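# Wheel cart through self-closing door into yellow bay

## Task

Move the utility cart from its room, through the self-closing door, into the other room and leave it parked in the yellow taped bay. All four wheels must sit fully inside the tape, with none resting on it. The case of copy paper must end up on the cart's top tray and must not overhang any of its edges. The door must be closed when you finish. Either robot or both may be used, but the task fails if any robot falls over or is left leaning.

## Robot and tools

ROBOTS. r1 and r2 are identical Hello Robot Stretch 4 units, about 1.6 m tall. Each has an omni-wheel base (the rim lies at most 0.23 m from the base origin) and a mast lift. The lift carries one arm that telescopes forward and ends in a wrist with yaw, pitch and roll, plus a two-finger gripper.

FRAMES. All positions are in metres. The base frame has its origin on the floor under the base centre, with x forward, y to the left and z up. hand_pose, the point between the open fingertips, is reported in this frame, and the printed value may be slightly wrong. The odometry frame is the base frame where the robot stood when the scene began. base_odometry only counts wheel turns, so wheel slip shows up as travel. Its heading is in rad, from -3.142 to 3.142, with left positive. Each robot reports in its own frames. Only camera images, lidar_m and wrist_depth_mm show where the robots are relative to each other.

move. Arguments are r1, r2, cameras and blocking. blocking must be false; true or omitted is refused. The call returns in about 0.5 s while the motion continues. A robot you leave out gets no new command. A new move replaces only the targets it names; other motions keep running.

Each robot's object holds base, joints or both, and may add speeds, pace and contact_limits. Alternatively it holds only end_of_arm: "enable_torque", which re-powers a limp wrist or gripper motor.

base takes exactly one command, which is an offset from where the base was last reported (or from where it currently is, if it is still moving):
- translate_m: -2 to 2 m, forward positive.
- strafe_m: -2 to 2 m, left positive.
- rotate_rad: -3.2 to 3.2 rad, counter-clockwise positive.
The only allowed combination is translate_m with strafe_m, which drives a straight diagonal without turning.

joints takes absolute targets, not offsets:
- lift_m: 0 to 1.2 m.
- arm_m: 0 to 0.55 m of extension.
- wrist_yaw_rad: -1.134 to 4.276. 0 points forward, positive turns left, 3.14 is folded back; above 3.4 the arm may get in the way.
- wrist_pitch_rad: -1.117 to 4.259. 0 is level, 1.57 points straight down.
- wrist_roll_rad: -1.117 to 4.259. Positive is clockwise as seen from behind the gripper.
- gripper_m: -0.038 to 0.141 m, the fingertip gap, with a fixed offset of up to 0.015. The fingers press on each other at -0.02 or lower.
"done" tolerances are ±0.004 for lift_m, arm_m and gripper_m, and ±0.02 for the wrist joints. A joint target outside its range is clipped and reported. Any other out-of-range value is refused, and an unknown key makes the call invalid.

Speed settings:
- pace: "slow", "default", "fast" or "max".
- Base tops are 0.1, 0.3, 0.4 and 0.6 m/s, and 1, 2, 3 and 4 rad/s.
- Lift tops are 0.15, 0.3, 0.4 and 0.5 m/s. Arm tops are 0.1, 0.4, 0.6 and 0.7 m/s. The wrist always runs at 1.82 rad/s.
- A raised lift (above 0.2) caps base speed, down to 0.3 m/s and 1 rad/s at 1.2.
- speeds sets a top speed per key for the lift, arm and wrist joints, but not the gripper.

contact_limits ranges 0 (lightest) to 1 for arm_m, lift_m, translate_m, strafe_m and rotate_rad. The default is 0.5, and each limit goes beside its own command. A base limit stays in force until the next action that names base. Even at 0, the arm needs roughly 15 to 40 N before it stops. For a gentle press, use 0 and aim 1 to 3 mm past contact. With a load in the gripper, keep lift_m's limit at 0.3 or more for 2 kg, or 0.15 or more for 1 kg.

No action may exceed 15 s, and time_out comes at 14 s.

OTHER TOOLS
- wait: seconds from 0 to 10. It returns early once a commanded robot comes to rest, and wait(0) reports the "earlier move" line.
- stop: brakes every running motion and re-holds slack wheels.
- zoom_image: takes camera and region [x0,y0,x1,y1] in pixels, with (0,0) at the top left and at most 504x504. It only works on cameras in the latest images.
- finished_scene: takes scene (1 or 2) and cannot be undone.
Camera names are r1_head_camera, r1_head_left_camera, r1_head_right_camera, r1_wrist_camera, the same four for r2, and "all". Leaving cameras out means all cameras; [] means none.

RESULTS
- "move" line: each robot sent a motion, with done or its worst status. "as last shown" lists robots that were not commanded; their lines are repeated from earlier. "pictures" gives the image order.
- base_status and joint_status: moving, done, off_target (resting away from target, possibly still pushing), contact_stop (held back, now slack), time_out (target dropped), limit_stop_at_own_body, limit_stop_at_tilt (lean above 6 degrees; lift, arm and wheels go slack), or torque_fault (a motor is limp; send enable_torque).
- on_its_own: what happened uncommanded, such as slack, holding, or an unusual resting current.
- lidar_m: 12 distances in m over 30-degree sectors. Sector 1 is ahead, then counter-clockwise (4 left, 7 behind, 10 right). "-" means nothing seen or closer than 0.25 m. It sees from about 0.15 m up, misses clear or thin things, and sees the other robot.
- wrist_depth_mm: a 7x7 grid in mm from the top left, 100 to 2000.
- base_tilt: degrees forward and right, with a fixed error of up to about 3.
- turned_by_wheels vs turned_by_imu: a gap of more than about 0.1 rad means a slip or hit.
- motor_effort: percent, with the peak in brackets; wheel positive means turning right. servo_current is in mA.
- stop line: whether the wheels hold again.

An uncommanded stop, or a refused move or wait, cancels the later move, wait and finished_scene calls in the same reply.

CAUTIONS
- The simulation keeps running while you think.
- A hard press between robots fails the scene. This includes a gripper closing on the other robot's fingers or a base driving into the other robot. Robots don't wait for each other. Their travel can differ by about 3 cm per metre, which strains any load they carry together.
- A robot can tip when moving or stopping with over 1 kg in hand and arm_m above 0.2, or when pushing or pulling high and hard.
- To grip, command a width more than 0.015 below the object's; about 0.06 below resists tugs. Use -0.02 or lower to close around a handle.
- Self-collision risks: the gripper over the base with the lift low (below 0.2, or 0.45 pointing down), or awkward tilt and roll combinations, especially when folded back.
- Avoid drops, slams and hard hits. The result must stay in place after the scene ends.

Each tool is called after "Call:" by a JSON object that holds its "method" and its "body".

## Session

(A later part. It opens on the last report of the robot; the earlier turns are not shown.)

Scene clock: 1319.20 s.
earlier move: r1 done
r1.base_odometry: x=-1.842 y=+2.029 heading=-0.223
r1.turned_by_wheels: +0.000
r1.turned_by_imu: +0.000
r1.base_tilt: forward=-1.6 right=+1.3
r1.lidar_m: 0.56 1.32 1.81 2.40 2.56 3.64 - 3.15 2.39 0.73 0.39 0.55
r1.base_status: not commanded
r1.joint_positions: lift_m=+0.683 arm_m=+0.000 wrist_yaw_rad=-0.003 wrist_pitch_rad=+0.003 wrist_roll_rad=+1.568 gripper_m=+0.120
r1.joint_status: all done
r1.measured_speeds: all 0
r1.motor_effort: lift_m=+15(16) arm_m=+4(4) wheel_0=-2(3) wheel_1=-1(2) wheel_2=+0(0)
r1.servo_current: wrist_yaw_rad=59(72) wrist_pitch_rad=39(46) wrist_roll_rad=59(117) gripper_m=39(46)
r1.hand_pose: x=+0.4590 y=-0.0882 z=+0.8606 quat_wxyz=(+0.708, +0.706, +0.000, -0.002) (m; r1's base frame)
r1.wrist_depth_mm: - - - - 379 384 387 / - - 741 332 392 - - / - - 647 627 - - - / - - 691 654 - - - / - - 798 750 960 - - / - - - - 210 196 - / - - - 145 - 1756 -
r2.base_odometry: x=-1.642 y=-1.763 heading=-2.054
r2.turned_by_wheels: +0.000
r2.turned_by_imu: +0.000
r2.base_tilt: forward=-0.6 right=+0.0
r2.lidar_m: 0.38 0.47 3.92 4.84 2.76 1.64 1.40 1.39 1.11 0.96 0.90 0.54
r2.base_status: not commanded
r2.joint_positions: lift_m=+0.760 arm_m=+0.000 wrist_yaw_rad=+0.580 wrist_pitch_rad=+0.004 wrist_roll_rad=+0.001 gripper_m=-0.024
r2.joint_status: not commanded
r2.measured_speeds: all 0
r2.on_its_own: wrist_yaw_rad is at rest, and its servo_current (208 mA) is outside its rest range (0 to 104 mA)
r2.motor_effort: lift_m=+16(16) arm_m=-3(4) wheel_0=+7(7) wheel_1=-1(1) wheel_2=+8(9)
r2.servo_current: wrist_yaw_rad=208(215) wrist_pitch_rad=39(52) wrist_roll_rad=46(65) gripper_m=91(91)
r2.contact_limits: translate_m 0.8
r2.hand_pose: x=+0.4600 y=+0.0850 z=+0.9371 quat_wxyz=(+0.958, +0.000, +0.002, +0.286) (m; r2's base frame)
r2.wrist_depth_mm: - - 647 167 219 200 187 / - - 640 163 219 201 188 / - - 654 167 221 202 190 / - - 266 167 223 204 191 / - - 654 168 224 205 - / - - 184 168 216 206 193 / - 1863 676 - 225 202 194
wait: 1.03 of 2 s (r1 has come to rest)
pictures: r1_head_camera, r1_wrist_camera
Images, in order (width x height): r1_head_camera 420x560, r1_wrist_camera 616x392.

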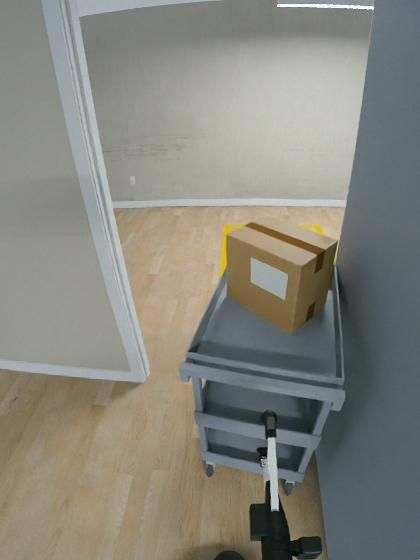

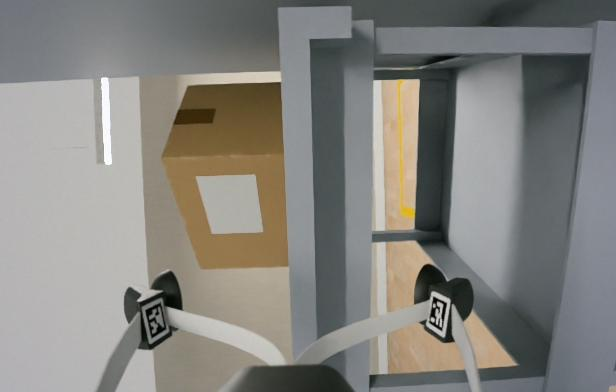

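Call:
{"method": "move", "body": {"r1": {"base":{"translate_m":0.0,"strafe_m":-0.06},"pace":"slow"}, "blocking": false, "cameras": []}}

Call:
{"method": "wait", "body": {"seconds": 2, "cameras": []}}

Call:
{"method": "move", "body": {"r1": {"base":{"translate_m":0.13},"pace":"slow"}, "blocking": false, "cameras": []}}

Call:
{"method": "wait", "body": {"seconds": 3, "cameras": []}}

Call:
{"method": "move", "body": {"r1": {"joints":{"gripper_m":-0.038}}, "blocking": false, "cameras": []}}

Call:
{"method": "wait", "body": {"seconds": 3, "cameras": ["r1_head_camera","r1_wrist_camera"]}}

Scene clock: 1334.07 s.
move: r1 moving
r1.base_odometry: x=-1.845 y=+2.015 heading=-0.223
r1.turned_by_wheels: +0.000
r1.turned_by_imu: +0.000
r1.base_tilt: forward=-1.6 right=+1.3
r1.lidar_m: 0.59 1.34 1.82 2.41 2.58 3.67 - 3.08 2.35 0.71 0.40 0.55
r1.base_status: translate_m moving; strafe_m moving
r1.joint_positions: lift_m=+0.683 arm_m=+0.000 wrist_yaw_rad=-0.003 wrist_pitch_rad=+0.003 wrist_roll_rad=+1.568 gripper_m=+0.120
r1.joint_status: not commanded
r1.measured_speeds: translate_m=+0.000 strafe_m=-0.056 rotate_rad=+0.000 lift_m=+0.000 arm_m=+0.000 wrist_yaw_rad=+0.000 wrist_pitch_rad=+0.000 wrist_roll_rad=+0.000
r1.motor_effort: lift_m=+15(15) arm_m=+4(4) wheel_0=+7(8) wheel_1=-7(7) wheel_2=+1(1)
r1.servo_current: wrist_yaw_rad=59(72) wrist_pitch_rad=33(46) wrist_roll_rad=78(78) gripper_m=46(46)
r1.hand_pose: x=+0.4590 y=-0.0882 z=+0.8606 quat_wxyz=(+0.708, +0.706, +0.000, -0.002) (m; r1's base frame)
r1.wrist_depth_mm: - - - 320 384 384 - / - - 759 330 387 389 - / - - 668 340 - - - / - - 676 634 - - - / - - 778 741 917 - - / - - - - 211 196 - / - - - 145 - 1756 -
r2.base_odometry: x=-1.642 y=-1.763 heading=-2.054
r2.turned_by_wheels: +0.000
r2.turned_by_imu: +0.000
r2.base_tilt: forward=-0.6 right=+0.0
r2.lidar_m: 0.39 0.47 3.93 4.86 2.76 1.63 1.40 1.40 1.12 0.96 0.93 0.53
r2.base_status: not commanded
r2.joint_positions: lift_m=+0.760 arm_m=+0.000 wrist_yaw_rad=+0.580 wrist_pitch_rad=+0.004 wrist_roll_rad=+0.001 gripper_m=-0.024
r2.joint_status: not commanded
r2.measured_speeds: all 0
r2.motor_effort: lift_m=+16(16) arm_m=-3(4) wheel_0=+7(7) wheel_1=-1(2) wheel_2=+8(8)
r2.servo_current: wrist_yaw_rad=208(208) wrist_pitch_rad=52(52) wrist_roll_rad=46(59) gripper_m=91(91)
r2.contact_limits: translate_m 0.8
r2.hand_pose: x=+0.4600 y=+0.0850 z=+0.9371 quat_wxyz=(+0.958, +0.000, +0.002, +0.286) (m; r2's base frame)
r2.wrist_depth_mm: - - 627 167 219 200 186 / - - 634 163 220 200 188 / - - 640 167 222 202 190 / - - 267 168 223 204 190 / - - 647 168 224 204 - / - - 184 169 216 206 193 / - 1863 654 - 224 201 193
pictures: none
No camera images: "cameras" was empty.

Scene clock: 1335.30 s.
earlier move: r1 done
r1.base_odometry: x=-1.856 y=+1.971 heading=-0.223
r1.turned_by_wheels: +0.000
r1.turned_by_imu: +0.000
r1.base_tilt: forward=-1.6 right=+1.3
r1.lidar_m: 0.56 0.68 1.81 2.46 2.63 3.74 - 3.03 2.34 0.67 0.35 0.48
r1.base_status: done
r1.joint_positions: lift_m=+0.683 arm_m=+0.000 wrist_yaw_rad=-0.003 wrist_pitch_rad=+0.003 wrist_roll_rad=+1.568 gripper_m=+0.120
r1.joint_status: not commanded
r1.measured_speeds: all 0
r1.motor_effort: lift_m=+15(16) arm_m=+3(4) wheel_0=+5(8) wheel_1=-2(7) wheel_2=+0(2)
r1.servo_current: wrist_yaw_rad=52(72) wrist_pitch_rad=39(52) wrist_roll_rad=52(78) gripper_m=46(46)
r1.hand_pose: x=+0.4590 y=-0.0882 z=+0.8606 quat_wxyz=(+0.708, +0.706, +0.000, -0.002) (m; r1's base frame)
r1.wrist_depth_mm: 504 492 504 517 492 484 525 / - - - - 379 387 387 / - - 715 330 - - - / - - 634 627 - - - / - - 732 683 418 - - / - - 809 820 211 196 - / - - - 145 - - -
r2.base_odometry: x=-1.642 y=-1.763 heading=-2.054
r2.turned_by_wheels: +0.000
r2.turned_by_imu: +0.000
r2.base_tilt: forward=-0.7 right=+0.0
r2.lidar_m: 0.38 0.49 3.94 4.84 2.77 1.64 1.39 1.41 1.09 0.97 0.93 0.52
r2.base_status: not commanded
r2.joint_positions: lift_m=+0.760 arm_m=+0.000 wrist_yaw_rad=+0.580 wrist_pitch_rad=+0.004 wrist_roll_rad=+0.001 gripper_m=-0.024
r2.joint_status: not commanded
r2.measured_speeds: all 0
r2.on_its_own: wrist_yaw_rad is at rest, and its servo_current (208 mA) is outside its rest range (0 to 104 mA)
r2.motor_effort: lift_m=+16(16) arm_m=-3(4) wheel_0=+7(7) wheel_1=-1(2) wheel_2=+8(9)
r2.servo_current: wrist_yaw_rad=208(215) wrist_pitch_rad=46(52) wrist_roll_rad=52(59) gripper_m=85(98)
r2.contact_limits: translate_m 0.8
r2.hand_pose: x=+0.4600 y=+0.0850 z=+0.9371 quat_wxyz=(+0.958, +0.000, +0.002, +0.286) (m; r2's base frame)
r2.wrist_depth_mm: - - 591 167 218 200 187 / - - - 163 220 201 188 / - - 683 167 220 202 190 / - - 268 168 223 203 191 / - - 615 168 225 205 - / - - 182 168 217 206 192 / - 1808 609 - 225 201 194
wait: 1.23 of 2 s (r1 has come to rest)
pictures: none
No camera images: "cameras" was empty.

Scene clock: 1335.80 s.
move: r1 moving
r1.base_odometry: x=-1.843 y=+1.968 heading=-0.223
r1.turned_by_wheels: +0.000
r1.turned_by_imu: +0.000
r1.base_tilt: forward=-1.6 right=+1.3
r1.lidar_m: 0.55 0.65 1.79 2.48 2.63 3.78 - 3.07 2.35 0.67 0.36 0.47
r1.base_status: translate_m moving
r1.joint_positions: lift_m=+0.683 arm_m=+0.000 wrist_yaw_rad=-0.003 wrist_pitch_rad=+0.003 wrist_roll_rad=+1.568 gripper_m=+0.120
r1.joint_status: not commanded
r1.measured_speeds: translate_m=+0.048 strafe_m=+0.000 rotate_rad=-0.002 lift_m=+0.000 arm_m=+0.000 wrist_yaw_rad=+0.000 wrist_pitch_rad=+0.000 wrist_roll_rad=+0.000
r1.motor_effort: lift_m=+15(15) arm_m=+4(4) wheel_0=+5(7) wheel_1=+3(5) wheel_2=-5(7)
r1.servo_current: wrist_yaw_rad=46(52) wrist_pitch_rad=39(46) wrist_roll_rad=59(59) gripper_m=39(46)
r1.hand_pose: x=+0.4590 y=-0.0882 z=+0.8606 quat_wxyz=(+0.708, +0.706, +0.000, -0.002) (m; r1's base frame)
r1.wrist_depth_mm: 504 492 504 480 488 492 530 / - - - - 370 373 375 / - - 699 319 382 - - / - - 634 615 - - - / - - 715 668 410 - - / - - 788 798 211 196 - / - - - 144 - - -
r2.base_odometry: x=-1.642 y=-1.763 heading=-2.054
r2.turned_by_wheels: +0.000
r2.turned_by_imu: +0.000
r2.base_tilt: forward=-0.7 right=+0.0
r2.lidar_m: 0.39 0.48 3.90 4.82 2.76 1.62 1.40 1.40 1.11 0.96 0.93 0.53
r2.base_status: not commanded
r2.joint_positions: lift_m=+0.760 arm_m=+0.000 wrist_yaw_rad=+0.580 wrist_pitch_rad=+0.004 wrist_roll_rad=+0.001 gripper_m=-0.024
r2.joint_status: not commanded
r2.measured_speeds: all 0
r2.motor_effort: lift_m=+16(16) arm_m=-3(4) wheel_0=+7(7) wheel_1=-1(2) wheel_2=+8(9)
r2.servo_current: wrist_yaw_rad=215(215) wrist_pitch_rad=46(46) wrist_roll_rad=59(59) gripper_m=85(91)
r2.contact_limits: translate_m 0.8
r2.hand_pose: x=+0.4600 y=+0.0850 z=+0.9371 quat_wxyz=(+0.958, +0.000, +0.002, +0.286) (m; r2's base frame)
r2.wrist_depth_mm: - - 603 167 218 200 187 / - - 603 163 220 201 188 / - - 597 167 220 202 190 / - - 268 168 222 204 191 / - - 597 168 224 206 - / - - 182 168 216 206 192 / - 1921 603 - 224 202 193
pictures: none
No camera images: "cameras" was empty.

Scene clock: 1337.87 s.
earlier move: r1 done
r1.base_odometry: x=-1.729 y=+1.942 heading=-0.223
r1.turned_by_wheels: +0.000
r1.turned_by_imu: +0.000
r1.base_tilt: forward=-1.6 right=+1.3
r1.lidar_m: 0.43 0.50 1.64 2.48 2.61 3.75 - 3.07 2.32 0.31 0.33 0.45
r1.base_status: done
r1.joint_positions: lift_m=+0.683 arm_m=+0.000 wrist_yaw_rad=-0.003 wrist_pitch_rad=+0.003 wrist_roll_rad=+1.568 gripper_m=+0.120
r1.joint_status: not commanded
r1.measured_speeds: all 0
r1.motor_effort: lift_m=+15(16) arm_m=+4(4) wheel_0=+4(8) wheel_1=+3(7) wheel_2=-2(7)
r1.servo_current: wrist_yaw_rad=46(65) wrist_pitch_rad=46(52) wrist_roll_rad=39(72) gripper_m=46(46)
r1.hand_pose: x=+0.4590 y=-0.0882 z=+0.8606 quat_wxyz=(+0.708, +0.706, +0.000, -0.002) (m; r1's base frame)
r1.wrist_depth_mm: 504 512 496 - 252 480 517 / - - 647 250 252 256 - / - - 569 257 262 - - / - - 512 209 273 - - / - - 585 219 279 - - / - - 654 224 193 196 - / - - - 145 306 1921 -
r2.base_odometry: x=-1.642 y=-1.763 heading=-2.054
r2.turned_by_wheels: +0.000
r2.turned_by_imu: +0.000
r2.base_tilt: forward=-0.7 right=+0.0
r2.lidar_m: 0.41 0.47 3.92 4.84 2.78 1.65 1.41 1.40 1.13 0.97 0.91 0.56
r2.base_status: not commanded
r2.joint_positions: lift_m=+0.760 arm_m=+0.000 wrist_yaw_rad=+0.580 wrist_pitch_rad=+0.004 wrist_roll_rad=+0.001 gripper_m=-0.024
r2.joint_status: not commanded
r2.measured_speeds: all 0
r2.on_its_own: wrist_yaw_rad is at rest, and its servo_current (208 mA) is outside its rest range (0 to 104 mA)
r2.motor_effort: lift_m=+16(16) arm_m=-3(4) wheel_0=+7(7) wheel_1=-1(2) wheel_2=+8(9)
r2.servo_current: wrist_yaw_rad=208(215) wrist_pitch_rad=39(46) wrist_roll_rad=46(65) gripper_m=85(98)
r2.contact_limits: translate_m 0.8
r2.hand_pose: x=+0.4600 y=+0.0850 z=+0.9371 quat_wxyz=(+0.958, +0.000, +0.002, +0.286) (m; r2's base frame)
r2.wrist_depth_mm: - - 549 167 218 199 187 / - - 554 164 220 200 188 / - - 559 167 221 202 190 / - - 564 167 222 204 190 / - - 585 168 224 205 - / - - 184 168 216 206 192 / - 1921 1756 - 224 202 194
wait: 2.07 of 3 s (r1 has come to rest)
pictures: none
No camera images: "cameras" was empty.

Scene clock: 1338.37 s.
move: r1 moving
r1.base_odometry: x=-1.729 y=+1.942 heading=-0.223
r1.turned_by_wheels: +0.000
r1.turned_by_imu: +0.000
r1.base_tilt: forward=-1.6 right=+1.3
r1.lidar_m: 0.45 0.53 1.60 2.46 2.60 3.75 - 3.07 2.31 0.31 0.33 0.45
r1.base_status: not commanded
r1.joint_positions: lift_m=+0.683 arm_m=+0.000 wrist_yaw_rad=-0.003 wrist_pitch_rad=+0.003 wrist_roll_rad=+1.568 gripper_m=+0.106
r1.joint_status: gripper_m moving
r1.measured_speeds: all 0
r1.motor_effort: lift_m=+15(16) arm_m=+4(4) wheel_0=+3(5) wheel_1=+3(3) wheel_2=-2(2)
r1.servo_current: wrist_yaw_rad=52(59) wrist_pitch_rad=46(46) wrist_roll_rad=46(72) gripper_m=85(85)
r1.hand_pose: x=+0.4590 y=-0.0882 z=+0.8606 quat_wxyz=(+0.708, +0.706, +0.000, -0.002) (m; r1's base frame)
r1.wrist_depth_mm: 500 512 496 - 252 477 517 / - - 640 251 253 256 - / - - 564 259 260 - - / - - 512 210 272 - - / - - 580 218 279 - - / - - 640 224 194 - - / - - - 142 304 1863 -
r2.base_odometry: x=-1.642 y=-1.763 heading=-2.054
r2.turned_by_wheels: +0.000
r2.turned_by_imu: +0.000
r2.base_tilt: forward=-0.7 right=+0.1
r2.lidar_m: 0.38 0.48 3.89 4.86 2.80 1.65 1.37 1.40 1.13 0.95 0.92 0.56
r2.base_status: not commanded
r2.joint_positions: lift_m=+0.760 arm_m=+0.000 wrist_yaw_rad=+0.580 wrist_pitch_rad=+0.004 wrist_roll_rad=+0.001 gripper_m=-0.024
r2.joint_status: not commanded
r2.measured_speeds: all 0
r2.motor_effort: lift_m=+16(16) arm_m=-3(4) wheel_0=+7(7) wheel_1=-2(2) wheel_2=+8(9)
r2.servo_current: wrist_yaw_rad=215(215) wrist_pitch_rad=46(46) wrist_roll_rad=39(59) gripper_m=85(91)
r2.contact_limits: translate_m 0.8
r2.hand_pose: x=+0.4600 y=+0.0850 z=+0.9371 quat_wxyz=(+0.958, +0.000, +0.002, +0.286) (m; r2's base frame)
r2.wrist_depth_mm: - - 554 167 217 200 187 / - - 554 163 220 201 188 / - - 569 167 221 202 190 / - - 554 167 223 204 190 / - - 574 167 225 204 - / - - 184 168 216 206 192 / - 1921 1708 - 226 201 193
pictures: none
No camera images: "cameras" was empty.

Scene clock: 1340.13 s.
earlier move: r1 done
r1.base_odometry: x=-1.729 y=+1.942 heading=-0.223
r1.turned_by_wheels: +0.000
r1.turned_by_imu: +0.000
r1.base_tilt: forward=-1.6 right=+1.2
r1.lidar_m: 0.46 0.52 1.64 2.47 2.63 3.73 - 3.04 2.30 0.31 0.31 0.45
r1.base_status: not commanded
r1.joint_positions: lift_m=+0.683 arm_m=+0.000 wrist_yaw_rad=-0.003 wrist_pitch_rad=+0.003 wrist_roll_rad=+1.568 gripper_m=-0.037
r1.joint_status: all done
r1.measured_speeds: all 0
r1.motor_effort: lift_m=+15(16) arm_m=+1(4) wheel_0=+3(5) wheel_1=+2(3) wheel_2=-2(2)
r1.servo_current: wrist_yaw_rad=65(65) wrist_pitch_rad=33(52) wrist_roll_rad=52(72) gripper_m=98(247)
r1.hand_pose: x=+0.4591 y=-0.0882 z=+0.8606 quat_wxyz=(+0.708, +0.706, +0.000, -0.002) (m; r1's base frame)
r1.wrist_depth_mm: 512 504 512 - 245 249 250 / - - 634 244 247 - - / - - 544 251 256 - - / - 525 496 262 264 - - / - - 580 213 276 - - / - - 202 197 178 - - / - 153 - 133 297 148 -
r2.base_odometry: x=-1.642 y=-1.763 heading=-2.054
r2.turned_by_wheels: +0.000
r2.turned_by_imu: +0.000
r2.base_tilt: forward=-0.7 right=+0.0
r2.lidar_m: 0.40 0.48 3.94 4.84 2.79 1.63 1.40 1.41 1.13 0.97 0.90 0.55
r2.base_status: not commanded
r2.joint_positions: lift_m=+0.760 arm_m=+0.000 wrist_yaw_rad=+0.580 wrist_pitch_rad=+0.004 wrist_roll_rad=+0.001 gripper_m=-0.024
r2.joint_status: not commanded
r2.measured_speeds: all 0
r2.on_its_own: wrist_yaw_rad is at rest, and its servo_current (208 mA) is outside its rest range (0 to 104 mA)
r2.motor_effort: lift_m=+16(16) arm_m=-3(4) wheel_0=+7(7) wheel_1=-1(2) wheel_2=+8(9)
r2.servo_current: wrist_yaw_rad=208(221) wrist_pitch_rad=39(52) wrist_roll_rad=52(59) gripper_m=85(91)
r2.contact_limits: translate_m 0.8
r2.hand_pose: x=+0.4600 y=+0.0850 z=+0.9371 quat_wxyz=(+0.958, +0.000, +0.002, +0.286) (m; r2's base frame)
r2.wrist_depth_mm: - - 549 166 219 200 187 / - - 564 163 220 200 188 / - - 559 167 220 202 189 / - - 554 167 223 204 190 / - - 580 168 225 204 - / - - 183 169 216 206 193 / - 1863 1756 - 224 201 193
wait: 1.77 of 3 s (r1 has come to rest)
pictures: r1_head_camera, r1_wrist_camera
Images, in order (width x height): r1_head_camera 420x560, r1_wrist_camera 616x392.

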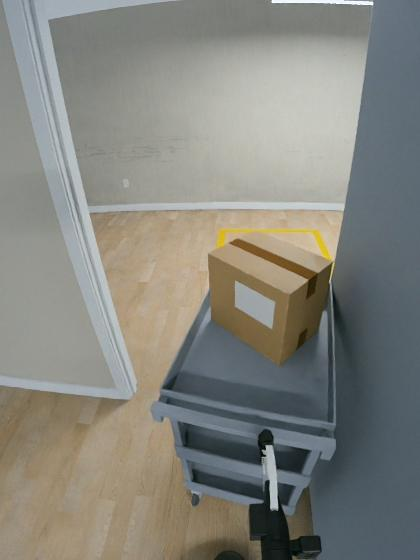

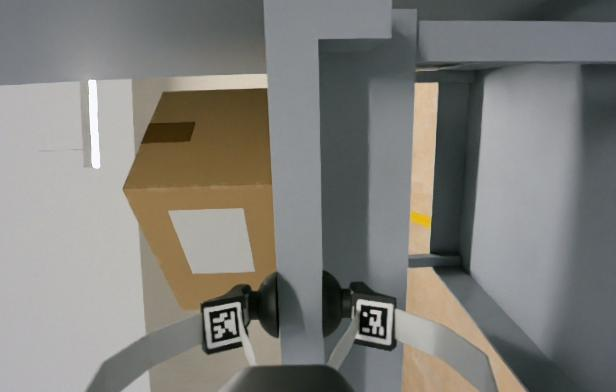

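Call:
{"method": "move", "body": {"r1": {"base":{"translate_m":-0.4,"strafe_m":0.5},"pace":"slow"}, "blocking": false, "cameras": []}}

Call:
{"method": "wait", "body": {"seconds": 9, "cameras": ["r1_head_camera"]}}

Scene clock: 1349.63 s.
move: r1 moving
r1.base_odometry: x=-1.734 y=+1.953 heading=-0.223
r1.turned_by_wheels: +0.000
r1.turned_by_imu: +0.000
r1.base_tilt: forward=-1.5 right=+1.3
r1.lidar_m: 0.45 0.53 1.64 2.43 2.58 3.72 - 3.08 2.35 0.34 0.34 0.44
r1.base_status: translate_m moving; strafe_m moving
r1.joint_positions: lift_m=+0.683 arm_m=+0.000 wrist_yaw_rad=-0.003 wrist_pitch_rad=+0.003 wrist_roll_rad=+1.568 gripper_m=-0.037
r1.joint_status: not commanded
r1.measured_speeds: translate_m=-0.032 strafe_m=+0.038 rotate_rad=+0.000 lift_m=+0.000 arm_m=+0.000 wrist_yaw_rad=+0.000 wrist_pitch_rad=+0.000 wrist_roll_rad=+0.000
r1.motor_effort: lift_m=+15(16) arm_m=-3(4) wheel_0=-7(10) wheel_1=+2(5) wheel_2=+5(7)
r1.servo_current: wrist_yaw_rad=59(59) wrist_pitch_rad=39(52) wrist_roll_rad=65(65) gripper_m=91(98)
r1.hand_pose: x=+0.4591 y=-0.0882 z=+0.8606 quat_wxyz=(+0.708, +0.706, +0.000, -0.002) (m; r1's base frame)
r1.wrist_depth_mm: 504 517 500 - 247 251 252 / - - 640 248 248 - - / - - 559 199 257 - - / - 517 508 262 265 - - / - - 580 211 274 - - / - - 203 198 178 - - / - 153 - 133 296 148 -
r2.base_odometry: x=-1.642 y=-1.763 heading=-2.054
r2.turned_by_wheels: +0.000
r2.turned_by_imu: +0.000
r2.base_tilt: forward=-0.6 right=+0.0
r2.lidar_m: 0.41 0.48 3.91 4.84 2.77 1.63 1.39 1.42 1.12 0.96 0.95 0.55
r2.base_status: not commanded
r2.joint_positions: lift_m=+0.760 arm_m=+0.000 wrist_yaw_rad=+0.580 wrist_pitch_rad=+0.004 wrist_roll_rad=+0.001 gripper_m=-0.024
r2.joint_status: not commanded
r2.measured_speeds: all 0
r2.motor_effort: lift_m=+16(16) arm_m=-3(4) wheel_0=+7(7) wheel_1=-1(1) wheel_2=+8(9)
r2.servo_current: wrist_yaw_rad=202(208) wrist_pitch_rad=39(52) wrist_roll_rad=46(52) gripper_m=85(98)
r2.contact_limits: translate_m 0.8
r2.hand_pose: x=+0.4600 y=+0.0850 z=+0.9371 quat_wxyz=(+0.958, +0.000, +0.002, +0.286) (m; r2's base frame)
r2.wrist_depth_mm: - - 569 167 217 200 186 / - - 569 163 219 200 188 / - - 564 167 221 202 189 / - - 564 167 223 203 190 / - - 585 168 226 205 - / - - 183 168 216 205 192 / - 1808 1808 - 224 202 193
pictures: none
No camera images: "cameras" was empty.

Scene clock: 1356.80 s.
earlier move: r1 done
r1.base_odometry: x=-2.009 y=+2.518 heading=-0.222
r1.turned_by_wheels: +0.000
r1.turned_by_imu: +0.001
r1.base_tilt: forward=-1.5 right=+1.3
r1.lidar_m: 0.90 1.59 2.03 1.99 2.12 3.02 - 3.72 2.81 1.26 0.94 0.86
r1.base_status: done
r1.joint_positions: lift_m=+0.683 arm_m=+0.000 wrist_yaw_rad=-0.001 wrist_pitch_rad=+0.002 wrist_roll_rad=+1.568 gripper_m=-0.037
r1.joint_status: not commanded
r1.measured_speeds: all 0
r1.motor_effort: lift_m=+16(16) arm_m=-3(4) wheel_0=-4(12) wheel_1=+4(7) wheel_2=+3(7)
r1.servo_current: wrist_yaw_rad=59(72) wrist_pitch_rad=39(52) wrist_roll_rad=52(65) gripper_m=72(98)
r1.hand_pose: x=+0.4592 y=-0.0876 z=+0.8608 quat_wxyz=(+0.708, +0.706, +0.001, -0.001) (m; r1's base frame)
r1.wrist_depth_mm: - - 878 820 - 634 - / - - - 946 - 661 - / - - - - - 1430 1229 / - - - - - 1808 1229 / - - - - - 1708 1205 / - - 179 199 174 - 1255 / - 138 167 - 145 - 1281
r2.base_odometry: x=-1.642 y=-1.763 heading=-2.054
r2.turned_by_wheels: +0.000
r2.turned_by_imu: +0.001
r2.base_tilt: forward=-0.6 right=+0.0
r2.lidar_m: 0.38 0.49 1.40 4.85 2.77 1.64 1.40 1.40 1.13 0.95 0.92 0.56
r2.base_status: not commanded
r2.joint_positions: lift_m=+0.760 arm_m=+0.000 wrist_yaw_rad=+0.580 wrist_pitch_rad=+0.004 wrist_roll_rad=+0.001 gripper_m=-0.024
r2.joint_status: not commanded
r2.measured_speeds: all 0
r2.on_its_own: wrist_yaw_rad is at rest, and its servo_current (202 mA) is outside its rest range (0 to 104 mA)
r2.motor_effort: lift_m=+16(16) arm_m=-3(4) wheel_0=+7(7) wheel_1=-1(2) wheel_2=+8(9)
r2.servo_current: wrist_yaw_rad=202(215) wrist_pitch_rad=46(52) wrist_roll_rad=46(65) gripper_m=85(98)
r2.contact_limits: translate_m 0.8
r2.hand_pose: x=+0.4600 y=+0.0850 z=+0.9371 quat_wxyz=(+0.958, +0.000, +0.002, +0.286) (m; r2's base frame)
r2.wrist_depth_mm: - - 1118 166 218 200 186 / - - 1160 163 220 201 188 / - - - 167 221 203 190 / - - 1160 168 223 204 190 / - - 1182 168 225 205 - / - - 183 168 216 206 192 / - 1863 1182 - 224 201 194
wait: 7.17 of 9 s (r1 has come to rest)
pictures: r1_head_camera
Images, in order (width x height): r1_head_camera 420x560.

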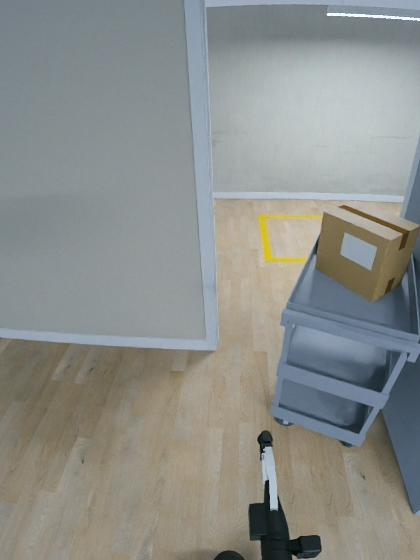

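Call:
{"method": "move", "body": {"r1": {"base":{"translate_m":0.25,"strafe_m":-0.47},"joints":{"gripper_m":0.12}}, "blocking": false, "cameras": []}}

Call:
{"method": "wait", "body": {"seconds": 5, "cameras": []}}

Call:
{"method": "move", "body": {"r1": {"base":{"translate_m":0.172},"pace":"slow"}, "blocking": false, "cameras": []}}

Call:
{"method": "wait", "body": {"seconds": 5, "cameras": ["r1_wrist_camera","r1_head_camera"]}}

Scene clock: 1368.13 s.
move: r1 moving
r1.base_odometry: x=-2.000 y=+2.488 heading=-0.222
r1.turned_by_wheels: +0.000
r1.turned_by_imu: +0.000
r1.base_tilt: forward=-1.6 right=+1.2
r1.lidar_m: 0.86 1.56 2.08 1.99 2.15 3.03 - 3.64 2.77 1.18 0.89 0.83
r1.base_status: translate_m moving; strafe_m moving
r1.joint_positions: lift_m=+0.683 arm_m=+0.000 wrist_yaw_rad=-0.001 wrist_pitch_rad=+0.002 wrist_roll_rad=+1.568 gripper_m=-0.012
r1.joint_status: gripper_m moving
r1.measured_speeds: translate_m=+0.058 strafe_m=-0.108 rotate_rad=+0.003 lift_m=+0.000 arm_m=+0.000 wrist_yaw_rad=+0.000 wrist_pitch_rad=+0.000 wrist_roll_rad=+0.000
r1.motor_effort: lift_m=+16(16) arm_m=-4(4) wheel_0=+9(10) wheel_1=-5(7) wheel_2=-6(6)
r1.servo_current: wrist_yaw_rad=59(59) wrist_pitch_rad=33(52) wrist_roll_rad=59(65) gripper_m=78(78)
r1.hand_pose: x=+0.4592 y=-0.0876 z=+0.8608 quat_wxyz=(+0.708, +0.706, +0.001, -0.001) (m; r1's base frame)
r1.wrist_depth_mm: - - 831 798 - - - / - - 976 904 - 640 - / - - - 707 - 691 1255 / - - - - - 1808 1255 / - - - - - 1808 1182 / - - 181 193 170 - 1255 / - - 154 139 143 - 1255
r2.base_odometry: x=-1.642 y=-1.763 heading=-2.054
r2.turned_by_wheels: +0.000
r2.turned_by_imu: +0.000
r2.base_tilt: forward=-0.6 right=+0.0
r2.lidar_m: 0.39 0.48 1.41 4.86 2.77 1.66 1.40 1.40 1.09 0.96 0.91 0.54
r2.base_status: not commanded
r2.joint_positions: lift_m=+0.760 arm_m=+0.000 wrist_yaw_rad=+0.580 wrist_pitch_rad=+0.004 wrist_roll_rad=+0.001 gripper_m=-0.024
r2.joint_status: not commanded
r2.measured_speeds: all 0
r2.motor_effort: lift_m=+16(16) arm_m=-3(4) wheel_0=+7(7) wheel_1=-1(1) wheel_2=+9(9)
r2.servo_current: wrist_yaw_rad=202(208) wrist_pitch_rad=46(46) wrist_roll_rad=52(52) gripper_m=91(91)
r2.contact_limits: translate_m 0.8
r2.hand_pose: x=+0.4600 y=+0.0850 z=+0.9371 quat_wxyz=(+0.958, +0.000, +0.002, +0.286) (m; r2's base frame)
r2.wrist_depth_mm: - - 1098 167 218 200 187 / - - 1138 163 220 200 188 / - - 1138 167 222 202 189 / - - 1118 168 223 204 191 / - - 1138 168 225 205 - / - - 183 168 216 206 192 / - 1808 1160 - 224 201 193
pictures: none
No camera images: "cameras" was empty.

Scene clock: 1370.90 s.
earlier move: r1 done
r1.base_odometry: x=-1.869 y=+2.004 heading=-0.223
r1.turned_by_wheels: +0.000
r1.turned_by_imu: -0.002
r1.base_tilt: forward=-1.5 right=+1.3
r1.lidar_m: 0.45 0.60 1.88 2.45 2.59 3.70 - 3.11 2.34 0.71 0.41 0.51
r1.base_status: done
r1.joint_positions: lift_m=+0.683 arm_m=+0.000 wrist_yaw_rad=-0.001 wrist_pitch_rad=+0.002 wrist_roll_rad=+1.568 gripper_m=+0.120
r1.joint_status: all done
r1.measured_speeds: all 0
r1.motor_effort: lift_m=+16(16) arm_m=-3(4) wheel_0=+1(12) wheel_1=-2(8) wheel_2=+0(7)
r1.servo_current: wrist_yaw_rad=52(72) wrist_pitch_rad=39(52) wrist_roll_rad=26(65) gripper_m=46(91)
r1.hand_pose: x=+0.4592 y=-0.0876 z=+0.8608 quat_wxyz=(+0.708, +0.706, +0.001, -0.001) (m; r1's base frame)
r1.wrist_depth_mm: - 549 539 - - - - / - - - 647 - - - / - - 609 591 351 - - / - - 544 232 277 281 282 / - - 615 229 301 - - / - - 759 248 192 196 - / - - - 145 - - -
r2.base_odometry: x=-1.642 y=-1.763 heading=-2.054
r2.turned_by_wheels: +0.000
r2.turned_by_imu: +0.000
r2.base_tilt: forward=-0.6 right=+0.0
r2.lidar_m: 0.40 0.48 3.92 4.84 2.80 1.65 1.40 1.39 1.13 0.96 0.94 0.56
r2.base_status: not commanded
r2.joint_positions: lift_m=+0.760 arm_m=+0.000 wrist_yaw_rad=+0.580 wrist_pitch_rad=+0.004 wrist_roll_rad=+0.001 gripper_m=-0.024
r2.joint_status: not commanded
r2.measured_speeds: all 0
r2.on_its_own: wrist_yaw_rad is at rest, and its servo_current (195 mA) is outside its rest range (0 to 104 mA)
r2.motor_effort: lift_m=+16(16) arm_m=-3(4) wheel_0=+7(7) wheel_1=-1(2) wheel_2=+8(9)
r2.servo_current: wrist_yaw_rad=195(215) wrist_pitch_rad=46(52) wrist_roll_rad=46(65) gripper_m=91(98)
r2.contact_limits: translate_m 0.8
r2.hand_pose: x=+0.4600 y=+0.0850 z=+0.9371 quat_wxyz=(+0.958, +0.000, +0.002, +0.286) (m; r2's base frame)
r2.wrist_depth_mm: - - 615 167 218 200 187 / - - - 163 220 200 188 / - - 723 167 221 202 190 / - - 270 167 223 204 190 / - - 647 168 224 205 - / - - 182 168 216 206 192 / - 1808 647 - 224 202 193
wait: 2.77 of 5 s (r1 has come to rest)
pictures: none
No camera images: "cameras" was empty.

Scene clock: 1371.40 s.
move: r1 moving
r1.base_odometry: x=-1.856 y=+2.002 heading=-0.222
r1.turned_by_wheels: +0.000
r1.turned_by_imu: +0.000
r1.base_tilt: forward=-1.6 right=+1.3
r1.lidar_m: 0.43 0.58 1.83 2.43 2.60 3.70 - 3.07 2.34 0.69 0.38 0.47
r1.base_status: translate_m moving
r1.joint_positions: lift_m=+0.683 arm_m=+0.000 wrist_yaw_rad=-0.001 wrist_pitch_rad=+0.002 wrist_roll_rad=+1.568 gripper_m=+0.120
r1.joint_status: not commanded
r1.measured_speeds: translate_m=+0.048 strafe_m=+0.000 rotate_rad=+0.002 lift_m=+0.000 arm_m=+0.000 wrist_yaw_rad=+0.000 wrist_pitch_rad=+0.000 wrist_roll_rad=+0.000
r1.motor_effort: lift_m=+16(16) arm_m=-3(4) wheel_0=+5(6) wheel_1=+4(6) wheel_2=-6(6)
r1.servo_current: wrist_yaw_rad=52(59) wrist_pitch_rad=46(46) wrist_roll_rad=52(59) gripper_m=46(46)
r1.hand_pose: x=+0.4592 y=-0.0876 z=+0.8608 quat_wxyz=(+0.708, +0.706, +0.001, -0.001) (m; r1's base frame)
r1.wrist_depth_mm: - 554 - - - - - / - - - 640 - - - / - - 603 574 332 - - / - - 539 255 264 268 272 / - - 603 213 287 - - / - - 732 231 192 196 - / - - - 145 - - -
r2.base_odometry: x=-1.642 y=-1.763 heading=-2.054
r2.turned_by_wheels: +0.000
r2.turned_by_imu: +0.000
r2.base_tilt: forward=-0.7 right=+0.0
r2.lidar_m: 0.40 0.47 3.93 4.85 2.78 1.63 1.41 1.41 1.13 0.97 0.92 0.54
r2.base_status: not commanded
r2.joint_positions: lift_m=+0.760 arm_m=+0.000 wrist_yaw_rad=+0.580 wrist_pitch_rad=+0.004 wrist_roll_rad=+0.001 gripper_m=-0.024
r2.joint_status: not commanded
r2.measured_speeds: all 0
r2.motor_effort: lift_m=+16(16) arm_m=-3(4) wheel_0=+7(7) wheel_1=-1(2) wheel_2=+8(9)
r2.servo_current: wrist_yaw_rad=195(215) wrist_pitch_rad=46(52) wrist_roll_rad=46(52) gripper_m=85(91)
r2.contact_limits: translate_m 0.8
r2.hand_pose: x=+0.4600 y=+0.0850 z=+0.9371 quat_wxyz=(+0.958, +0.000, +0.002, +0.286) (m; r2's base frame)
r2.wrist_depth_mm: - - 627 167 218 200 187 / - - 640 163 220 200 189 / - - 627 167 221 202 190 / - - 270 167 223 203 190 / - - 634 168 224 205 - / - - 183 168 217 206 193 / - 1808 640 - 224 201 194
pictures: none
No camera images: "cameras" was empty.

Scene clock: 1373.90 s.
earlier move: r1 done
r1.base_odometry: x=-1.701 y=+1.967 heading=-0.222
r1.turned_by_wheels: +0.000
r1.turned_by_imu: +0.000
r1.base_tilt: forward=-1.6 right=+1.3
r1.lidar_m: 0.40 0.47 1.59 2.44 2.57 3.69 - 3.11 2.36 0.34 0.34 0.40
r1.base_status: done
r1.joint_positions: lift_m=+0.683 arm_m=+0.000 wrist_yaw_rad=-0.001 wrist_pitch_rad=+0.007 wrist_roll_rad=+1.569 gripper_m=+0.120
r1.joint_status: not commanded
r1.measured_speeds: all 0
r1.motor_effort: lift_m=+16(16) arm_m=+4(4) wheel_0=+5(8) wheel_1=+4(6) wheel_2=-1(9)
r1.servo_current: wrist_yaw_rad=59(65) wrist_pitch_rad=52(59) wrist_roll_rad=46(65) gripper_m=52(52)
r1.hand_pose: x=+0.4592 y=-0.0878 z=+0.8594 quat_wxyz=(+0.708, +0.706, +0.002, -0.003) (m; r1's base frame)
r1.wrist_depth_mm: - 539 554 549 554 549 - / - - - 559 332 - - / - 512 504 168 171 176 - / - 449 439 111 - - - / - 459 466 117 191 - - / - 196 574 - 197 189 - / - - - - 213 1661 -
r2.base_odometry: x=-1.642 y=-1.763 heading=-2.054
r2.turned_by_wheels: +0.000
r2.turned_by_imu: +0.000
r2.base_tilt: forward=-0.7 right=+0.0
r2.lidar_m: 0.40 0.47 3.93 4.85 2.76 1.63 1.37 1.40 1.13 0.96 0.95 0.53
r2.base_status: not commanded
r2.joint_positions: lift_m=+0.760 arm_m=+0.000 wrist_yaw_rad=+0.580 wrist_pitch_rad=+0.004 wrist_roll_rad=+0.001 gripper_m=-0.024
r2.joint_status: not commanded
r2.measured_speeds: all 0
r2.on_its_own: wrist_yaw_rad is at rest, and its servo_current (208 mA) is outside its rest range (0 to 104 mA)
r2.motor_effort: lift_m=+16(16) arm_m=-3(4) wheel_0=+7(8) wheel_1=-1(2) wheel_2=+8(9)
r2.servo_current: wrist_yaw_rad=208(215) wrist_pitch_rad=46(52) wrist_roll_rad=39(65) gripper_m=91(98)
r2.contact_limits: translate_m 0.8
r2.hand_pose: x=+0.4600 y=+0.0850 z=+0.9371 quat_wxyz=(+0.958, +0.000, +0.002, +0.286) (m; r2's base frame)
r2.wrist_depth_mm: - - - 167 219 199 187 / - - - 163 220 200 187 / - - - 167 221 202 189 / - - - 167 223 203 190 / - - - 168 225 205 - / - - 184 168 216 206 193 / - 1863 1921 - 225 202 193
wait: 2.50 of 5 s (r1 has come to rest)
pictures: r1_head_camera, r1_wrist_camera
Images, in order (width x height): r1_head_camera 420x560, r1_wrist_camera 616x392.

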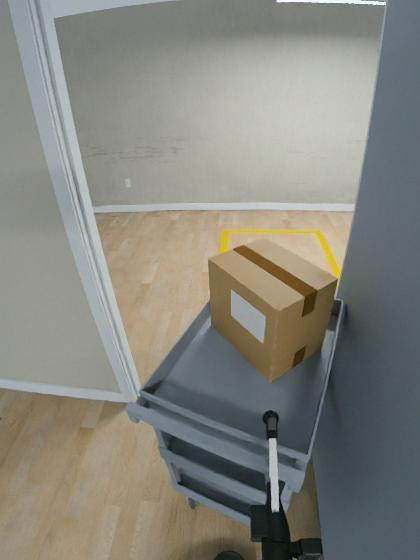

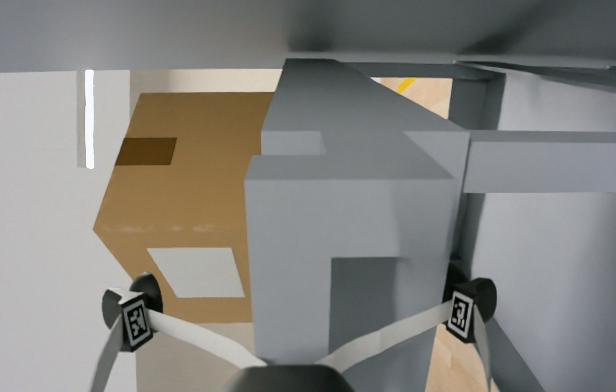

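Call:
{"method": "move", "body": {"r1": {"base":{"translate_m":-0.12,"strafe_m":0.06},"pace":"slow"}, "blocking": false, "cameras": []}}

Call:
{"method": "wait", "body": {"seconds": 4, "cameras": ["r1_wrist_camera","r1_head_camera"]}}

Scene clock: 1381.07 s.
move: r1 moving
r1.base_odometry: x=-1.711 y=+1.975 heading=-0.222
r1.turned_by_wheels: +0.000
r1.turned_by_imu: +0.000
r1.base_tilt: forward=-1.5 right=+1.3
r1.lidar_m: 0.37 0.48 1.63 2.42 2.57 3.65 - 3.15 2.34 0.34 0.36 0.42
r1.base_status: translate_m moving; strafe_m moving
r1.joint_positions: lift_m=+0.683 arm_m=+0.000 wrist_yaw_rad=-0.001 wrist_pitch_rad=+0.008 wrist_roll_rad=+1.569 gripper_m=+0.120
r1.joint_status: not commanded
r1.measured_speeds: translate_m=-0.048 strafe_m=+0.025 rotate_rad=+0.001 lift_m=+0.000 arm_m=+0.000 wrist_yaw_rad=+0.000 wrist_pitch_rad=+0.003 wrist_roll_rad=+0.000
r1.motor_effort: lift_m=+16(16) arm_m=+4(4) wheel_0=-8(9) wheel_1=-4(4) wheel_2=+5(7)
r1.servo_current: wrist_yaw_rad=52(59) wrist_pitch_rad=52(59) wrist_roll_rad=33(65) gripper_m=33(46)
r1.hand_pose: x=+0.4592 y=-0.0878 z=+0.8591 quat_wxyz=(+0.708, +0.706, +0.002, -0.003) (m; r1's base frame)
r1.wrist_depth_mm: - - 554 564 559 559 - / - - - 569 345 - - / - 530 508 175 178 185 189 / - 462 455 120 - 191 - / - 477 473 - 200 - - / - 208 591 - 209 191 - / - - - - 224 1808 -
r2.base_odometry: x=-1.642 y=-1.763 heading=-2.054
r2.turned_by_wheels: +0.000
r2.turned_by_imu: +0.000
r2.base_tilt: forward=-0.7 right=+0.1
r2.lidar_m: 0.41 0.46 3.91 4.83 2.78 1.63 1.41 1.42 1.13 0.95 0.92 0.54
r2.base_status: not commanded
r2.joint_positions: lift_m=+0.760 arm_m=+0.000 wrist_yaw_rad=+0.580 wrist_pitch_rad=+0.004 wrist_roll_rad=+0.001 gripper_m=-0.024
r2.joint_status: not commanded
r2.measured_speeds: all 0
r2.motor_effort: lift_m=+16(16) arm_m=-3(4) wheel_0=+7(7) wheel_1=-1(1) wheel_2=+8(9)
r2.servo_current: wrist_yaw_rad=202(221) wrist_pitch_rad=52(52) wrist_roll_rad=46(59) gripper_m=91(91)
r2.contact_limits: translate_m 0.8
r2.hand_pose: x=+0.4600 y=+0.0850 z=+0.9371 quat_wxyz=(+0.958, +0.000, +0.002, +0.286) (m; r2's base frame)
r2.wrist_depth_mm: - - - 167 218 200 187 / - - - 163 220 200 188 / - - - 167 221 202 190 / - - - 168 223 203 190 / - - - 167 225 205 - / - - 183 168 217 206 192 / - 1863 1808 - 224 202 193
pictures: none
No camera images: "cameras" was empty.

Scene clock: 1383.10 s.
earlier move: r1 done
r1.base_odometry: x=-1.805 y=+2.052 heading=-0.222
r1.turned_by_wheels: +0.000
r1.turned_by_imu: +0.000
r1.base_tilt: forward=-1.5 right=+1.3
r1.lidar_m: 0.50 0.64 1.81 2.37 2.52 3.59 - 3.17 2.42 0.75 0.44 0.48
r1.base_status: done
r1.joint_positions: lift_m=+0.683 arm_m=+0.000 wrist_yaw_rad=-0.001 wrist_pitch_rad=+0.007 wrist_roll_rad=+1.569 gripper_m=+0.120
r1.joint_status: not commanded
r1.measured_speeds: all 0
r1.motor_effort: lift_m=+16(16) arm_m=+4(4) wheel_0=-3(9) wheel_1=-4(6) wheel_2=+2(7)
r1.servo_current: wrist_yaw_rad=46(72) wrist_pitch_rad=46(59) wrist_roll_rad=46(65) gripper_m=39(52)
r1.hand_pose: x=+0.4592 y=-0.0878 z=+0.8594 quat_wxyz=(+0.708, +0.706, +0.002, -0.003) (m; r1's base frame)
r1.wrist_depth_mm: - - - - - - - / - - 676 377 294 297 303 / - - 591 239 300 - - / - - 559 254 322 - - / - - 691 271 347 - - / - - - - 195 196 - / - - - 144 - - -
r2.base_odometry: x=-1.642 y=-1.763 heading=-2.054
r2.turned_by_wheels: +0.000
r2.turned_by_imu: +0.000
r2.base_tilt: forward=-0.6 right=+0.0
r2.lidar_m: 0.38 0.48 3.90 4.85 2.80 1.63 1.41 1.39 1.08 0.96 0.93 0.55
r2.base_status: not commanded
r2.joint_positions: lift_m=+0.760 arm_m=+0.000 wrist_yaw_rad=+0.580 wrist_pitch_rad=+0.004 wrist_roll_rad=+0.001 gripper_m=-0.024
r2.joint_status: not commanded
r2.measured_speeds: all 0
r2.on_its_own: wrist_yaw_rad is at rest, and its servo_current (202 mA) is outside its rest range (0 to 104 mA)
r2.motor_effort: lift_m=+16(16) arm_m=-3(4) wheel_0=+7(7) wheel_1=-1(2) wheel_2=+8(9)
r2.servo_current: wrist_yaw_rad=202(221) wrist_pitch_rad=46(52) wrist_roll_rad=52(59) gripper_m=91(98)
r2.contact_limits: translate_m 0.8
r2.hand_pose: x=+0.4600 y=+0.0850 z=+0.9371 quat_wxyz=(+0.958, +0.000, +0.002, +0.286) (m; r2's base frame)
r2.wrist_depth_mm: - - 661 167 219 199 187 / - - 661 163 220 200 189 / - - 668 167 221 202 190 / - - 268 168 223 204 190 / - - 676 168 225 204 - / - - 184 168 216 206 193 / - 1863 683 - 224 202 193
wait: 2.03 of 4 s (r1 has come to rest)
pictures: r1_head_camera, r1_wrist_camera
Images, in order (width x height): r1_head_camera 420x560, r1_wrist_camera 616x392.

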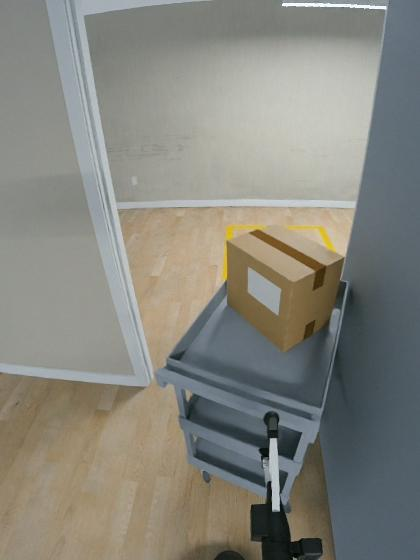

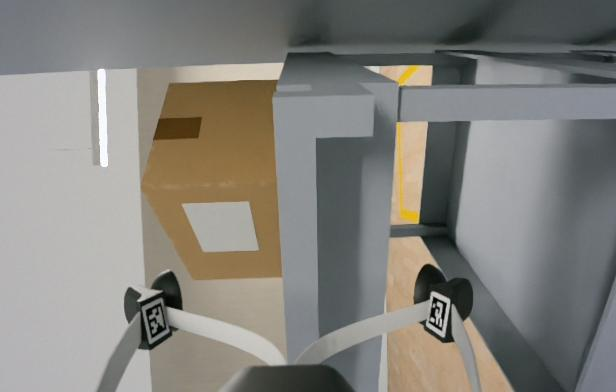

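Call:
{"method": "move", "body": {"r1": {"base":{"translate_m":0.08,"strafe_m":0.1},"pace":"slow"}, "blocking": false, "cameras": []}}

Call:
{"method": "wait", "body": {"seconds": 4, "cameras": ["r1_wrist_camera","r1_head_camera"]}}

Scene clock: 1387.57 s.
move: r1 moving
r1.base_odometry: x=-1.795 y=+2.059 heading=-0.222
r1.turned_by_wheels: +0.000
r1.turned_by_imu: +0.000
r1.base_tilt: forward=-1.6 right=+1.3
r1.lidar_m: 0.50 0.64 1.75 2.34 2.49 3.59 - 3.20 2.44 0.74 0.45 0.47
r1.base_status: translate_m moving; strafe_m moving
r1.joint_positions: lift_m=+0.683 arm_m=+0.000 wrist_yaw_rad=-0.001 wrist_pitch_rad=+0.007 wrist_roll_rad=+1.569 gripper_m=+0.120
r1.joint_status: not commanded
r1.measured_speeds: translate_m=+0.031 strafe_m=+0.038 rotate_rad=-0.002 lift_m=+0.000 arm_m=+0.000 wrist_yaw_rad=+0.000 wrist_pitch_rad=+0.000 wrist_roll_rad=+0.000
r1.motor_effort: lift_m=+16(16) arm_m=+4(4) wheel_0=-7(7) wheel_1=+6(7) wheel_2=-6(6)
r1.servo_current: wrist_yaw_rad=26(59) wrist_pitch_rad=46(52) wrist_roll_rad=52(59) gripper_m=52(52)
r1.hand_pose: x=+0.4592 y=-0.0878 z=+0.8594 quat_wxyz=(+0.708, +0.706, +0.002, -0.003) (m; r1's base frame)
r1.wrist_depth_mm: - - - - - - - / - - 654 226 291 296 297 / - - 580 237 298 - - / - - 569 251 320 - - / - - 707 268 345 - - / - - - - 195 196 - / - - - 144 - - -
r2.base_odometry: x=-1.642 y=-1.763 heading=-2.054
r2.turned_by_wheels: +0.000
r2.turned_by_imu: +0.000
r2.base_tilt: forward=-0.6 right=+0.0
r2.lidar_m: 0.38 0.47 3.92 4.84 2.75 1.63 1.41 1.40 1.08 0.93 0.93 0.55
r2.base_status: not commanded
r2.joint_positions: lift_m=+0.760 arm_m=+0.000 wrist_yaw_rad=+0.580 wrist_pitch_rad=+0.004 wrist_roll_rad=+0.001 gripper_m=-0.024
r2.joint_status: not commanded
r2.measured_speeds: all 0
r2.motor_effort: lift_m=+16(16) arm_m=-3(3) wheel_0=+7(7) wheel_1=-1(2) wheel_2=+8(9)
r2.servo_current: wrist_yaw_rad=215(215) wrist_pitch_rad=39(46) wrist_roll_rad=59(59) gripper_m=85(91)
r2.contact_limits: translate_m 0.8
r2.hand_pose: x=+0.4600 y=+0.0850 z=+0.9371 quat_wxyz=(+0.958, +0.000, +0.002, +0.286) (m; r2's base frame)
r2.wrist_depth_mm: - - 676 167 218 200 187 / - - 668 163 220 201 188 / - - 676 167 221 202 190 / - - 661 167 223 203 190 / - - 683 168 225 205 - / - - 184 169 216 205 193 / - 1863 699 - 224 202 193
pictures: none
No camera images: "cameras" was empty.

Scene clock: 1389.63 s.
earlier move: r1 done
r1.base_odometry: x=-1.705 y=+2.131 heading=-0.222
r1.turned_by_wheels: +0.000
r1.turned_by_imu: +0.000
r1.base_tilt: forward=-1.6 right=+1.3
r1.lidar_m: 0.48 1.18 1.69 2.27 2.41 3.45 - 3.33 2.52 0.52 0.54 0.45
r1.base_status: done
r1.joint_positions: lift_m=+0.683 arm_m=+0.000 wrist_yaw_rad=-0.001 wrist_pitch_rad=+0.007 wrist_roll_rad=+1.569 gripper_m=+0.120
r1.joint_status: not commanded
r1.measured_speeds: all 0
r1.motor_effort: lift_m=+16(16) arm_m=+4(4) wheel_0=-3(7) wheel_1=+3(7) wheel_2=-1(6)
r1.servo_current: wrist_yaw_rad=59(72) wrist_pitch_rad=46(59) wrist_roll_rad=26(65) gripper_m=46(52)
r1.hand_pose: x=+0.4592 y=-0.0878 z=+0.8594 quat_wxyz=(+0.708, +0.706, +0.002, -0.003) (m; r1's base frame)
r1.wrist_depth_mm: - 591 554 187 239 - - / - 496 473 247 253 - - / - - 525 210 268 - - / - - 627 223 287 - - / - - - 715 307 1921 - / - - - 255 192 212 - / - - - 145 - 1756 477
r2.base_odometry: x=-1.642 y=-1.763 heading=-2.054
r2.turned_by_wheels: +0.000
r2.turned_by_imu: +0.000
r2.base_tilt: forward=-0.7 right=+0.0
r2.lidar_m: 0.36 0.46 3.92 4.85 2.77 1.64 1.40 1.42 1.13 0.95 0.91 0.55
r2.base_status: not commanded
r2.joint_positions: lift_m=+0.760 arm_m=+0.000 wrist_yaw_rad=+0.580 wrist_pitch_rad=+0.004 wrist_roll_rad=+0.001 gripper_m=-0.024
r2.joint_status: not commanded
r2.measured_speeds: all 0
r2.on_its_own: wrist_yaw_rad is at rest, and its servo_current (195 mA) is outside its rest range (0 to 104 mA)
r2.motor_effort: lift_m=+16(16) arm_m=-4(4) wheel_0=+7(7) wheel_1=-1(2) wheel_2=+8(9)
r2.servo_current: wrist_yaw_rad=195(228) wrist_pitch_rad=46(52) wrist_roll_rad=52(65) gripper_m=91(98)
r2.contact_limits: translate_m 0.8
r2.hand_pose: x=+0.4600 y=+0.0850 z=+0.9371 quat_wxyz=(+0.958, +0.000, +0.002, +0.286) (m; r2's base frame)
r2.wrist_depth_mm: - - - 167 218 200 187 / - - - 163 220 200 188 / - - - 167 221 202 189 / - - - 168 223 203 190 / - - - 168 226 205 - / - - 183 168 216 206 193 / - 1921 1863 - 224 201 194
wait: 2.07 of 4 s (r1 has come to rest)
pictures: r1_head_camera, r1_wrist_camera
Images, in order (width x height): r1_head_camera 420x560, r1_wrist_camera 616x392.

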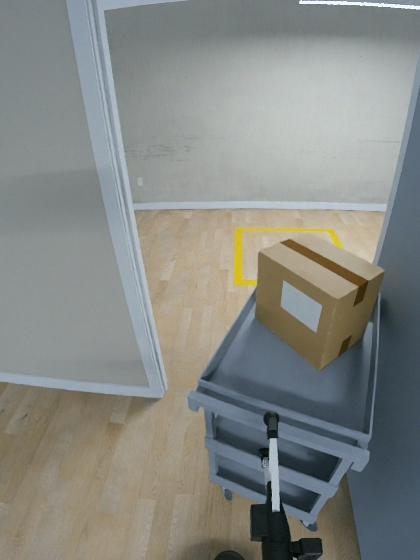

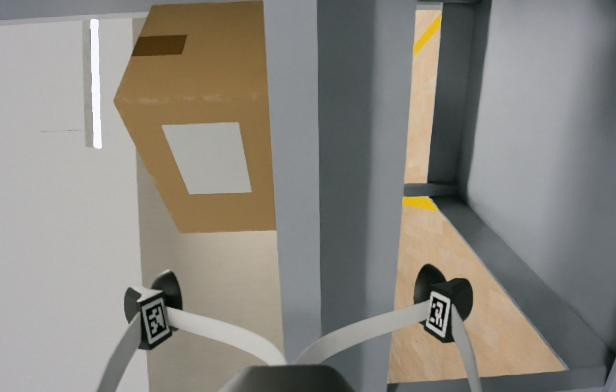

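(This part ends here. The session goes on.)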